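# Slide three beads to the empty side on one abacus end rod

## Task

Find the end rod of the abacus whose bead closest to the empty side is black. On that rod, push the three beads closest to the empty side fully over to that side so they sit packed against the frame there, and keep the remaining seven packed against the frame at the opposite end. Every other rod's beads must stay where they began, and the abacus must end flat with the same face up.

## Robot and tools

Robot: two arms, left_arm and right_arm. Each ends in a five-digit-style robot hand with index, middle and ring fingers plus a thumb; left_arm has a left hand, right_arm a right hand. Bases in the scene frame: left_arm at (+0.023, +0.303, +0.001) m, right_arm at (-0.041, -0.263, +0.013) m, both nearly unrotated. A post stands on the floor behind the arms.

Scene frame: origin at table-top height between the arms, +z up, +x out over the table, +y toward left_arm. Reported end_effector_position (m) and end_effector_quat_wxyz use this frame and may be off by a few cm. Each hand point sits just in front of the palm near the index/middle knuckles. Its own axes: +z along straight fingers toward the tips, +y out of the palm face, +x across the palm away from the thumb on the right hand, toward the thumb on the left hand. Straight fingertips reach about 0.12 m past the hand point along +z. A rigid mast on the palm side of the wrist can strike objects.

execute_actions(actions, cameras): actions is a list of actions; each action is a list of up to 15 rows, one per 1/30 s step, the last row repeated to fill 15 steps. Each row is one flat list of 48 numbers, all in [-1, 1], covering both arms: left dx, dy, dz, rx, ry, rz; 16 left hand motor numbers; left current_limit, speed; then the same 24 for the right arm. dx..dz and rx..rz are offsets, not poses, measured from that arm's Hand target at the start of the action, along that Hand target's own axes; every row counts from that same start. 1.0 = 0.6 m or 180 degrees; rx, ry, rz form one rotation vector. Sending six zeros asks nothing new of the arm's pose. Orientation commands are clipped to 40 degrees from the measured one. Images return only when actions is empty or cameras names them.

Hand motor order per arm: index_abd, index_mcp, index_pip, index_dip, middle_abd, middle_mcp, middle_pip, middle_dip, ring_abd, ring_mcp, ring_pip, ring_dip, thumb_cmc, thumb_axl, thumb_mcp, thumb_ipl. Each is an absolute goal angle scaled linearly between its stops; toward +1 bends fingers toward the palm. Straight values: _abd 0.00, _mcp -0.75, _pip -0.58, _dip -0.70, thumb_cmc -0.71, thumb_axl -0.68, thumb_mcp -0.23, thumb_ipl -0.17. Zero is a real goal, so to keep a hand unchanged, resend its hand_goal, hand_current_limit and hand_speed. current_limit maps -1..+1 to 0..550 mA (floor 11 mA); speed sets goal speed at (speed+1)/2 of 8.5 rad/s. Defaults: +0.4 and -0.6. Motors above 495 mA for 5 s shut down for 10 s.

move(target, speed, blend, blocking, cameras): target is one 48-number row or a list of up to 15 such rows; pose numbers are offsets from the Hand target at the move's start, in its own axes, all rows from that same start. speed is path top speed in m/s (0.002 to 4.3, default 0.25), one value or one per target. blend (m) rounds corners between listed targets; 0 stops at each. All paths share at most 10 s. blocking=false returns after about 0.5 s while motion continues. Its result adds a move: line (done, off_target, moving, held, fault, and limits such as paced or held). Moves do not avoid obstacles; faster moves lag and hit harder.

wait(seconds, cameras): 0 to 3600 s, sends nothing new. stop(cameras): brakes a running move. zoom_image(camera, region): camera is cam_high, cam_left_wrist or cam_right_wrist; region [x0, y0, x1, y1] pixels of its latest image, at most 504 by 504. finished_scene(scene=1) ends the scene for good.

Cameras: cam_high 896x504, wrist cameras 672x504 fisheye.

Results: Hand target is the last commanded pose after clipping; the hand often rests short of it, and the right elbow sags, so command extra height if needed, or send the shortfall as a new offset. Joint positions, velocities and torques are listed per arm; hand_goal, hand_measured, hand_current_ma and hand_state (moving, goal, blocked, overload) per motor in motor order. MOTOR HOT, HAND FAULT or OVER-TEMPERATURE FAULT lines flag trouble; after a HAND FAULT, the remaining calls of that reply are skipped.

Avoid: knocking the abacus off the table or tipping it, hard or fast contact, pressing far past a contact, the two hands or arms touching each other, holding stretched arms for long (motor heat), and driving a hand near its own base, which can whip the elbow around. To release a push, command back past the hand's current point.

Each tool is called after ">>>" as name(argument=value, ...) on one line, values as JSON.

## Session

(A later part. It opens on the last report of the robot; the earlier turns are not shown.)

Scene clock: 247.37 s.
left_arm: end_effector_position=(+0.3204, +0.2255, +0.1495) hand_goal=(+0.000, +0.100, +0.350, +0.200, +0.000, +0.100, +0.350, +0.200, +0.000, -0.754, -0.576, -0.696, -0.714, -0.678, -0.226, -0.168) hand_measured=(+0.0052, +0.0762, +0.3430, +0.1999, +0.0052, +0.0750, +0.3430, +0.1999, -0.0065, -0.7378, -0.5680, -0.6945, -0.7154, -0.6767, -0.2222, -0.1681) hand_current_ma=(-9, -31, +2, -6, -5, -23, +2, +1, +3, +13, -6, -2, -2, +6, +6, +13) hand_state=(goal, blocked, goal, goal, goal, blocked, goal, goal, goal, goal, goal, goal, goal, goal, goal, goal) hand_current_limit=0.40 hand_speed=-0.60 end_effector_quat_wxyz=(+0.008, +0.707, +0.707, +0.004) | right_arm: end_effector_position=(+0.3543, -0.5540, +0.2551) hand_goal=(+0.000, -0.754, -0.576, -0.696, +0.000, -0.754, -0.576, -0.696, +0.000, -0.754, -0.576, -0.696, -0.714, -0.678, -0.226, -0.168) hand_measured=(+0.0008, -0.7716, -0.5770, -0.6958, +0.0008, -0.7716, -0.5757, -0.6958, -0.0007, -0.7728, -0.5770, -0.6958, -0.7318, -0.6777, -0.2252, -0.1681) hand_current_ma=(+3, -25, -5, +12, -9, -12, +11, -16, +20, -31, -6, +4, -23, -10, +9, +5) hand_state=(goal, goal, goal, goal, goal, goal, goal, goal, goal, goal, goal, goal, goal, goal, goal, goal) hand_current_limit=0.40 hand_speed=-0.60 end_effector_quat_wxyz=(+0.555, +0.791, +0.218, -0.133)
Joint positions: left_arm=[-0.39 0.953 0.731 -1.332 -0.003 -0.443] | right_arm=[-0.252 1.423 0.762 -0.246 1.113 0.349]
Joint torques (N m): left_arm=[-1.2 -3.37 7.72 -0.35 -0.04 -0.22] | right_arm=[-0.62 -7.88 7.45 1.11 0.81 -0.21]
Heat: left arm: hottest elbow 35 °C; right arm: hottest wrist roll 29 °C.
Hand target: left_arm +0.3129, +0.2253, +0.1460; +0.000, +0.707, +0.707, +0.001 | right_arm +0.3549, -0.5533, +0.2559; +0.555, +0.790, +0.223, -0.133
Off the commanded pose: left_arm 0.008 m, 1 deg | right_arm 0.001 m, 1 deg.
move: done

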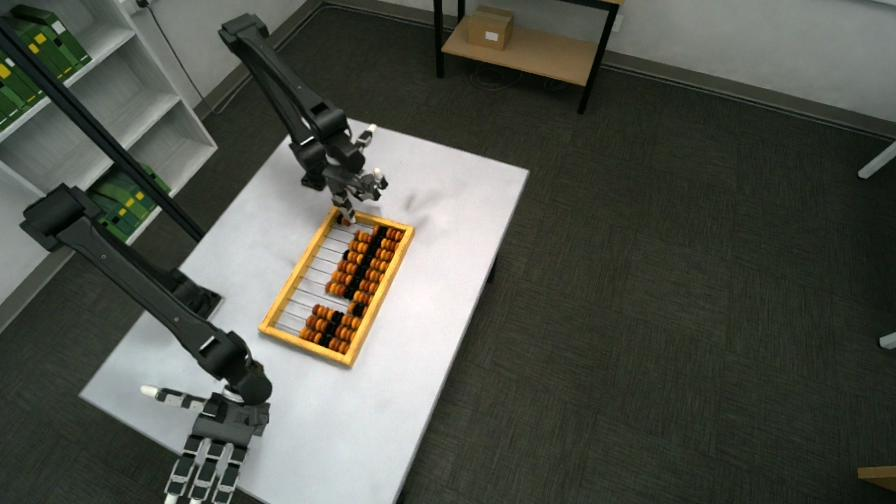

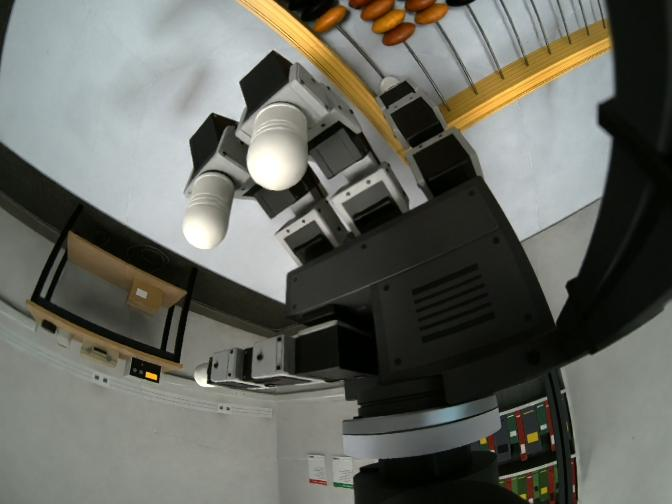

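>>> move(target=[-0.001,-0.014,0,0,0,0,0.000,0.1,0.35,0.2,0.000,0.1,0.35,0.2,0.000,-0.754,-0.576,-0.696,-0.714,-0.678,-0.226,-0.168,0.4,-0.6,0,0,0,0,0,0,0.000,-0.754,-0.576,-0.696,0.000,-0.754,-0.576,-0.696,0.000,-0.754,-0.576,-0.696,-0.714,-0.678,-0.226,-0.168,0.4,-0.6], speed=0.03, cameras=["cam_high","cam_left_wrist"])

>>> zoom_image(camera="cam_high", region=[325, 195, 405, 250])

Scene clock: 251.97 s.
left_arm: end_effector_position=(+0.3119, +0.2246, +0.1494) hand_goal=(+0.000, +0.100, +0.350, +0.200, +0.000, +0.100, +0.350, +0.200, +0.000, -0.754, -0.576, -0.696, -0.714, -0.678, -0.226, -0.168) hand_measured=(+0.0052, +0.0774, +0.3443, +0.1999, +0.0052, +0.0750, +0.3430, +0.1999, -0.0065, -0.7378, -0.5680, -0.6945, -0.7142, -0.6777, -0.2212, -0.1672) hand_current_ma=(-8, -30, +3, -5, -1, -21, +3, +5, +5, +16, -1, +0, -2, +5, +8, +10) hand_state=(goal, blocked, goal, goal, goal, blocked, goal, goal, goal, goal, goal, goal, goal, goal, goal, goal) hand_current_limit=0.40 hand_speed=-0.60 end_effector_quat_wxyz=(+0.008, +0.707, +0.707, +0.004) | right_arm: end_effector_position=(+0.3543, -0.5540, +0.2551) hand_goal=(+0.000, -0.754, -0.576, -0.696, +0.000, -0.754, -0.576, -0.696, +0.000, -0.754, -0.576, -0.696, -0.714, -0.678, -0.226, -0.168) hand_measured=(-0.0007, -0.7716, -0.5757, -0.6971, -0.0007, -0.7716, -0.5770, -0.6958, +0.0008, -0.7728, -0.5757, -0.6958, -0.7330, -0.6777, -0.2262, -0.1681) hand_current_ma=(+8, -27, -8, +13, -1, -24, +3, -6, +4, -34, -10, -7, -28, +10, +12, -5) hand_state=(goal, goal, goal, goal, goal, goal, goal, goal, goal, goal, goal, goal, goal, goal, goal, goal) hand_current_limit=0.40 hand_speed=-0.60 end_effector_quat_wxyz=(+0.555, +0.791, +0.218, -0.133)
Joint positions: left_arm=[-0.409 0.929 0.718 -1.343 -0.003 -0.462] | right_arm=[-0.252 1.423 0.762 -0.246 1.113 0.349]
Joint torques (N m): left_arm=[-1.14 -3.08 7.76 -0.34 -0.04 -0.25] | right_arm=[-0.67 -7.82 7.42 1.1 0.81 -0.22]
Heat: left arm: hottest elbow 35 °C; right arm: hottest wrist roll 29 °C.
Hand target: left_arm +0.3045, +0.2246, +0.1459; +0.000, +0.707, +0.707, +0.001 | right_arm +0.3549, -0.5533, +0.2559; +0.555, +0.790, +0.223, -0.133
Off the commanded pose: left_arm 0.008 m, 1 deg | right_arm 0.001 m, 1 deg.
move: done

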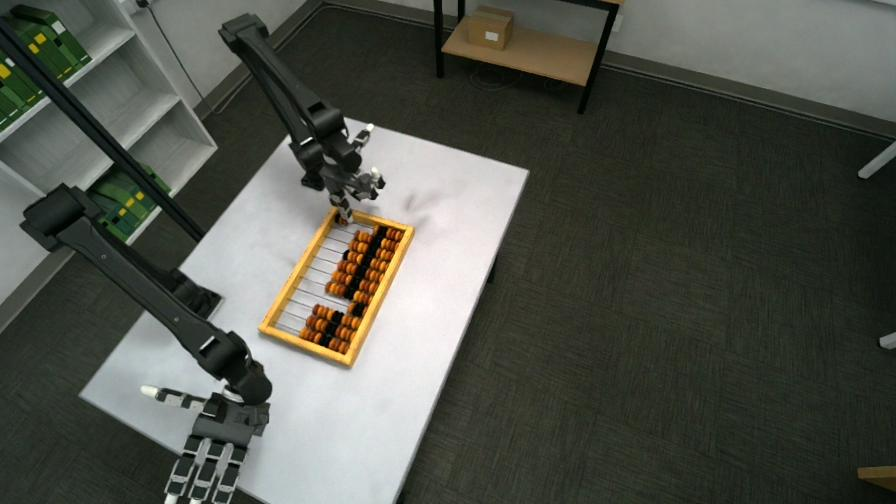

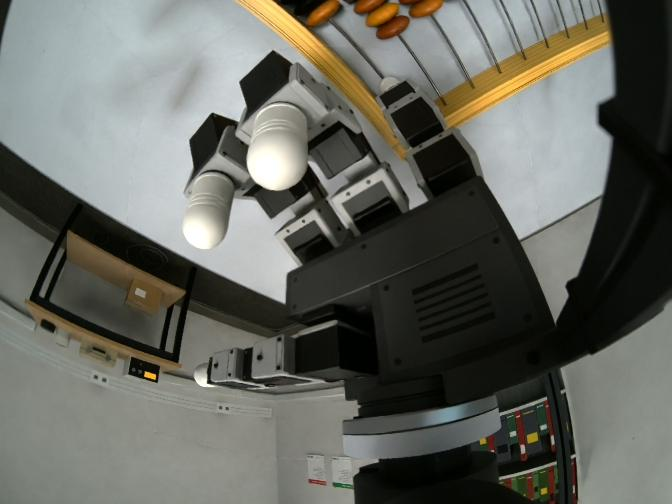

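Scaled by 6.300 from the camera's image (finer frame: 1280x720).

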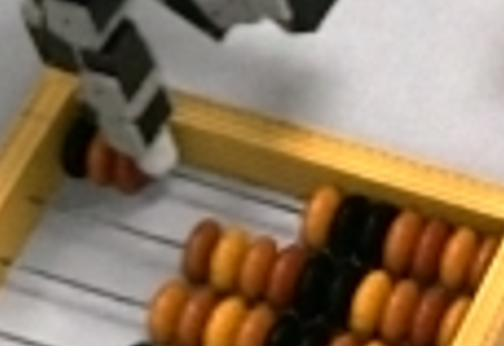

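>>> zoom_image(camera="cam_high", region=[325, 200, 365, 235])

Scaled by 12.600 from the camera's image (finer frame: 1280x720).

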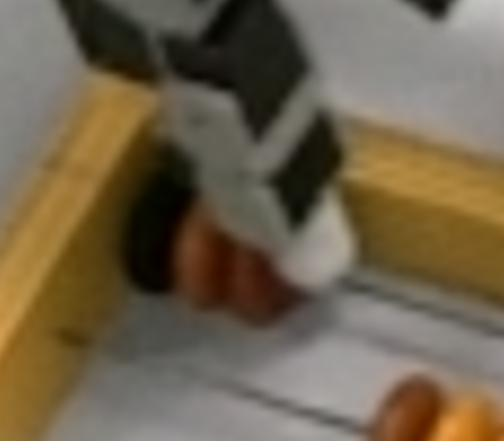

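>>> move(target=[0,-0.01,0,0,0,0,0.000,0.1,0.35,0.2,0.000,0.1,0.35,0.2,0.000,-0.754,-0.576,-0.696,-0.714,-0.678,-0.226,-0.168,0.4,-0.6,0,0,0,0,0,0,0.000,-0.754,-0.576,-0.696,0.000,-0.754,-0.576,-0.696,0.000,-0.754,-0.576,-0.696,-0.714,-0.678,-0.226,-0.168,0.4,-0.6], speed=0.03, cameras=["cam_high"])

>>> zoom_image(camera="cam_high", region=[325, 200, 365, 235])

>>> zoom_image(camera="cam_high", region=[325, 195, 405, 250])

Scene clock: 260.13 s.
left_arm: end_effector_position=(+0.3063, +0.2245, +0.1499) hand_goal=(+0.000, +0.100, +0.350, +0.200, +0.000, +0.100, +0.350, +0.200, +0.000, -0.754, -0.576, -0.696, -0.714, -0.678, -0.226, -0.168) hand_measured=(+0.0052, +0.0774, +0.3443, +0.1999, +0.0052, +0.0750, +0.3430, +0.1999, -0.0065, -0.7342, -0.5641, -0.6932, -0.7142, -0.6777, -0.2222, -0.1681) hand_current_ma=(-9, -27, +6, -1, -5, -19, +1, +2, +5, +18, +2, +0, +2, +3, +6, +6) hand_state=(goal, blocked, goal, goal, goal, blocked, goal, goal, goal, blocked, goal, goal, goal, goal, goal, goal) hand_current_limit=0.40 hand_speed=-0.60 end_effector_quat_wxyz=(+0.008, +0.706, +0.708, +0.004) | right_arm: end_effector_position=(+0.3543, -0.5540, +0.2551) hand_goal=(+0.000, -0.754, -0.576, -0.696, +0.000, -0.754, -0.576, -0.696, +0.000, -0.754, -0.576, -0.696, -0.714, -0.678, -0.226, -0.168) hand_measured=(-0.0007, -0.7728, -0.5770, -0.6958, -0.0007, -0.7716, -0.5782, -0.6971, -0.0007, -0.7728, -0.5757, -0.6958, -0.7318, -0.6777, -0.2262, -0.1672) hand_current_ma=(+5, -19, +1, +5, -6, -25, +3, -4, +12, -27, -13, -2, -11, -12, +1, +1) hand_state=(goal, goal, goal, goal, goal, goal, goal, goal, goal, goal, goal, goal, goal, goal, goal, goal) hand_current_limit=0.40 hand_speed=-0.60 end_effector_quat_wxyz=(+0.555, +0.791, +0.218, -0.133)
Joint positions: left_arm=[-0.422 0.912 0.71 -1.35 -0.003 -0.476] | right_arm=[-0.252 1.423 0.762 -0.246 1.113 0.349]
Joint torques (N m): left_arm=[-1.26 -2.78 7.71 -0.36 -0.05 -0.21] | right_arm=[-0.67 -7.82 7.45 1.1 0.81 -0.21]
Heat: left arm: hottest elbow 35 °C; right arm: hottest wrist roll 29 °C.
Hand target: left_arm +0.2985, +0.2247, +0.1460; +0.000, +0.707, +0.707, +0.001 | right_arm +0.3549, -0.5533, +0.2559; +0.555, +0.790, +0.223, -0.133
Off the commanded pose: left_arm 0.009 m, 1 deg | right_arm 0.001 m, 1 deg.
move: done

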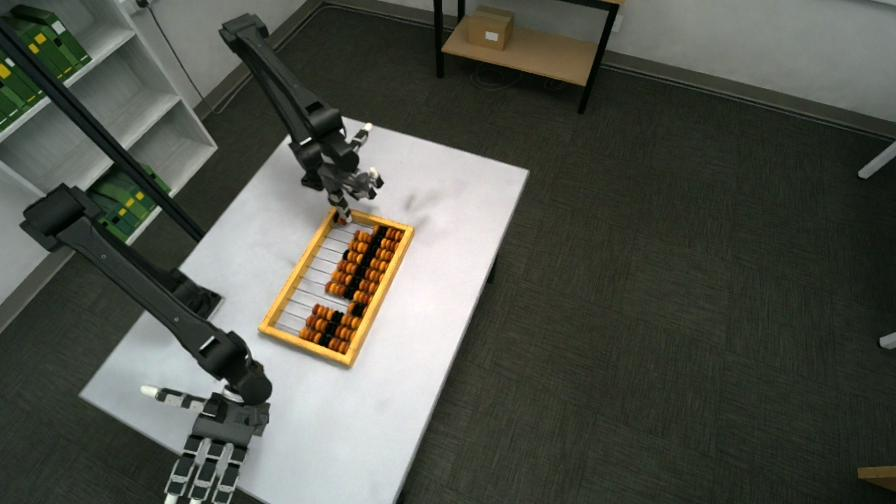

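Scaled by 12.600 from the camera's image (finer frame: 1280x720).

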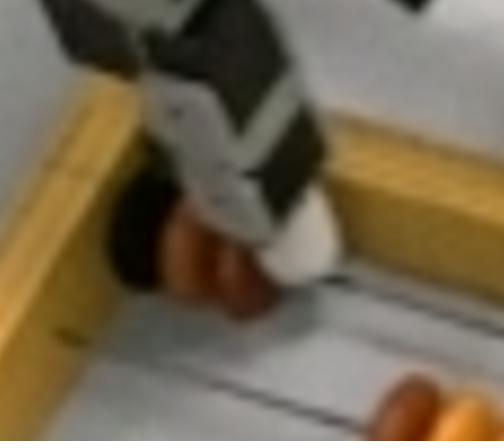

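Scaled by 6.300 from the camera's image (finer frame: 1280x720).

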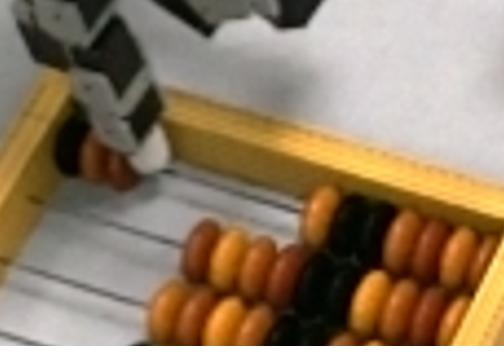

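>>> zoom_image(camera="cam_high", region=[250, 195, 430, 375])

>>> zoom_image(camera="cam_high", region=[280, 290, 380, 370])

Scaled by 2.800 from the camera's image (finer frame: 1280x720).

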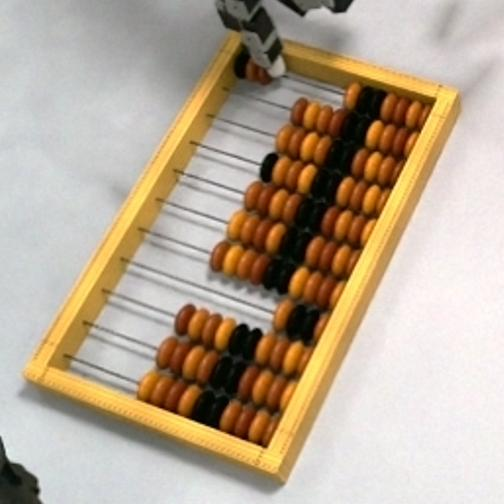

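Scaled by 5.040 from the camera's image (finer frame: 1280x720).

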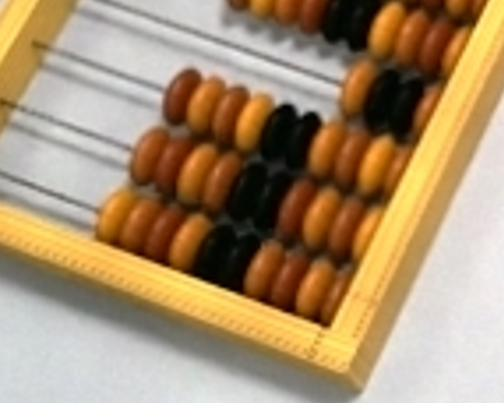

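>>> move(target=[[0,0.035,0,0,0,0,0.000,0.1,0.35,0.2,0.000,0.1,0.35,0.2,0.000,-0.754,-0.576,-0.696,-0.714,-0.678,-0.226,-0.168,0.4,-0.6,0,0,0,0,0,0,0.000,-0.754,-0.576,-0.696,0.000,-0.754,-0.576,-0.696,0.000,-0.754,-0.576,-0.696,-0.714,-0.678,-0.226,-0.168,0.4,-0.6],[0,0.035,-0.12,0,0,0,0.000,0.1,0.35,0.2,0.000,0.1,0.35,0.2,0.000,-0.754,-0.576,-0.696,-0.714,-0.678,-0.226,-0.168,0.4,-0.6,0,0,0,0,0,0,0.000,-0.754,-0.576,-0.696,0.000,-0.754,-0.576,-0.696,0.000,-0.754,-0.576,-0.696,-0.714,-0.678,-0.226,-0.168,0.4,-0.6],[0.15,0.035,-0.14,0,0,0,0.000,0.1,0.35,0.2,0.000,0.1,0.35,0.2,0.000,-0.754,-0.576,-0.696,-0.714,-0.678,-0.226,-0.168,0.4,-0.6,0,0,0,0,0,0,0.000,-0.754,-0.576,-0.696,0.000,-0.754,-0.576,-0.696,0.000,-0.754,-0.576,-0.696,-0.714,-0.678,-0.226,-0.168,0.4,-0.6]], speed=[0.04, 0.1, 0.15], cameras=["cam_high","cam_left_wrist"])

>>> zoom_image(camera="cam_high", region=[325, 195, 425, 250])

>>> zoom_image(camera="cam_high", region=[325, 200, 365, 235])

Scene clock: 276.53 s.
left_arm: end_effector_position=(+0.3138, +0.3143, +0.2136) hand_goal=(+0.000, +0.100, +0.350, +0.200, +0.000, +0.100, +0.350, +0.200, +0.000, -0.754, -0.576, -0.696, -0.714, -0.678, -0.226, -0.168) hand_measured=(-0.0007, +0.0762, +0.3443, +0.1999, +0.0008, +0.0750, +0.3430, +0.2012, -0.0007, -0.7426, -0.5680, -0.6932, -0.7142, -0.6777, -0.2212, -0.1681) hand_current_ma=(-6, -27, +2, -3, -6, -21, +3, +2, +9, +6, -2, -5, -1, +5, +12, +7) hand_state=(goal, blocked, goal, goal, goal, blocked, goal, goal, goal, goal, goal, goal, goal, goal, goal, goal) hand_current_limit=0.40 hand_speed=-0.60 end_effector_quat_wxyz=(-0.011, +0.704, +0.710, -0.008) | right_arm: end_effector_position=(+0.3543, -0.5540, +0.2551) hand_goal=(+0.000, -0.754, -0.576, -0.696, +0.000, -0.754, -0.576, -0.696, +0.000, -0.754, -0.576, -0.696, -0.714, -0.678, -0.226, -0.168) hand_measured=(-0.0007, -0.7716, -0.5770, -0.6958, -0.0007, -0.7716, -0.5782, -0.6971, -0.0007, -0.7740, -0.5782, -0.6971, -0.7318, -0.6767, -0.2252, -0.1681) hand_current_ma=(+3, -14, -6, +10, -3, -17, -7, -15, +8, -24, -9, -7, -18, -2, +9, +8) hand_state=(goal, goal, goal, goal, goal, goal, goal, goal, goal, goal, goal, goal, goal, goal, goal, goal) hand_current_limit=0.40 hand_speed=-0.60 end_effector_quat_wxyz=(+0.555, +0.791, +0.218, -0.133)
Joint positions: left_arm=[-0.008 0.874 0.868 -1.592 -0.003 -0.068] | right_arm=[-0.252 1.423 0.762 -0.246 1.113 0.349]
Joint torques (N m): left_arm=[0.5 -2.26 11.47 -0.29 0.05 0.05] | right_arm=[-0.62 -7.82 7.45 1.11 0.81 -0.22]
Heat: left arm: hottest elbow 35 °C; right arm: hottest wrist roll 29 °C.
Hand target: left_arm +0.3193, +0.3145, +0.2300; +0.000, +0.707, +0.707, +0.000 | right_arm +0.3549, -0.5533, +0.2559; +0.555, +0.790, +0.223, -0.133
Off the commanded pose: left_arm 0.017 m, 2 deg | right_arm 0.001 m, 1 deg.
move: off_target (left_arm)

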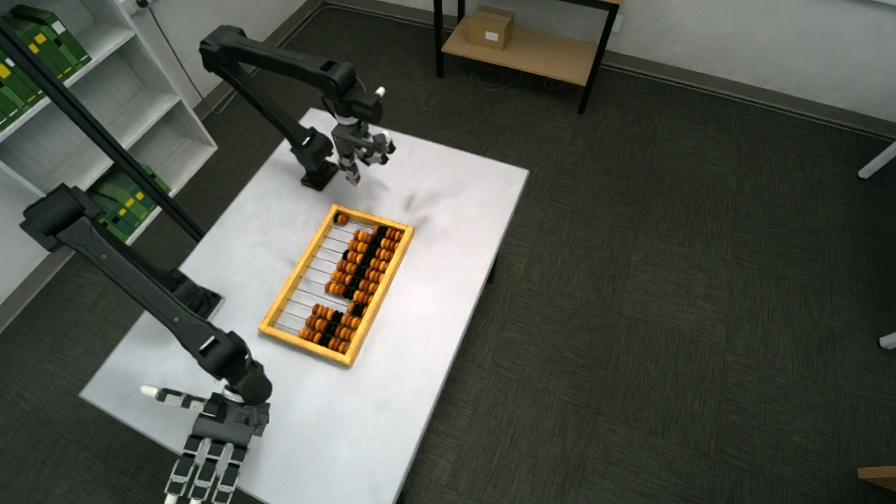

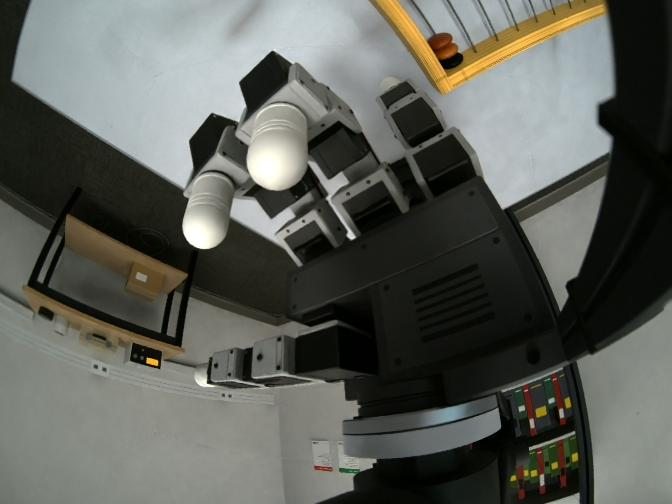

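Scaled by 5.040 from the camera's image (finer frame: 1280x720).

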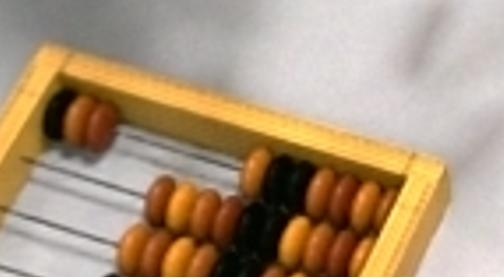

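Scaled by 12.600 from the camera's image (finer frame: 1280x720).

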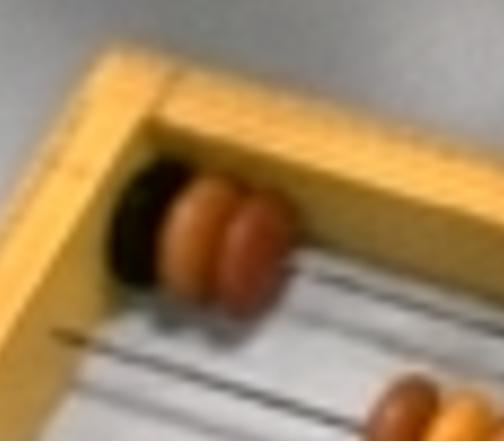

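>>> zoom_image(camera="cam_left_wrist", region=[400, 0, 520, 100])

>>> zoom_image(camera="cam_high", region=[365, 205, 420, 253])

>>> zoom_image(camera="cam_high", region=[250, 195, 430, 375])

Scaled by 4.200 from the camera's image (finer frame: 960x720).

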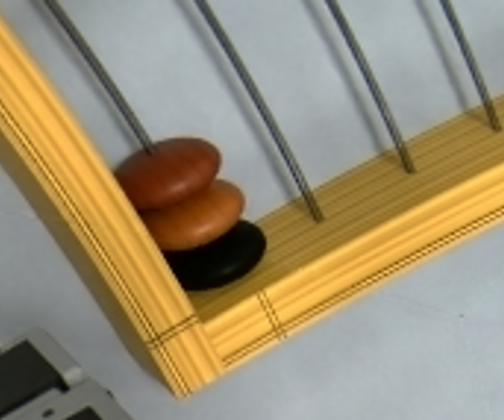

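Scaled by 9.164 from the camera's image (finer frame: 1280x720).

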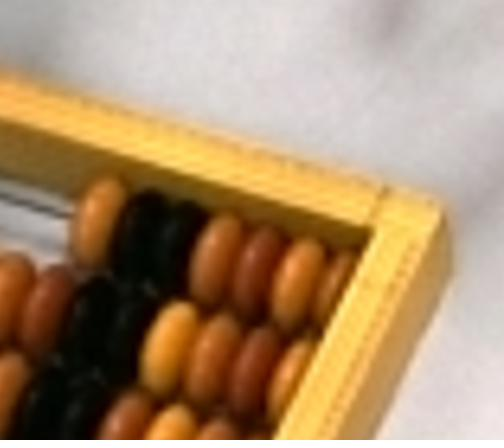

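Scaled by 2.800 from the camera's image (finer frame: 1280x720).

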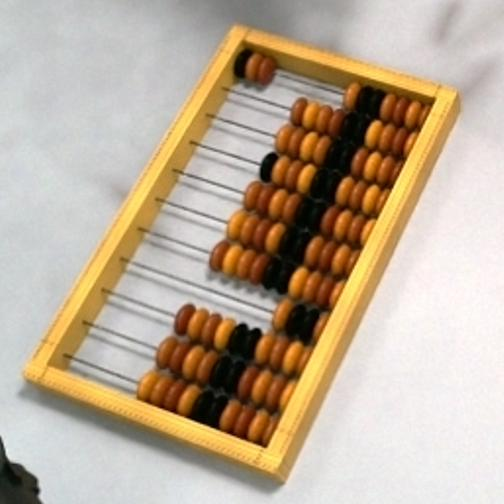

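>>> finished_scene()

The scene is finished: the task was done.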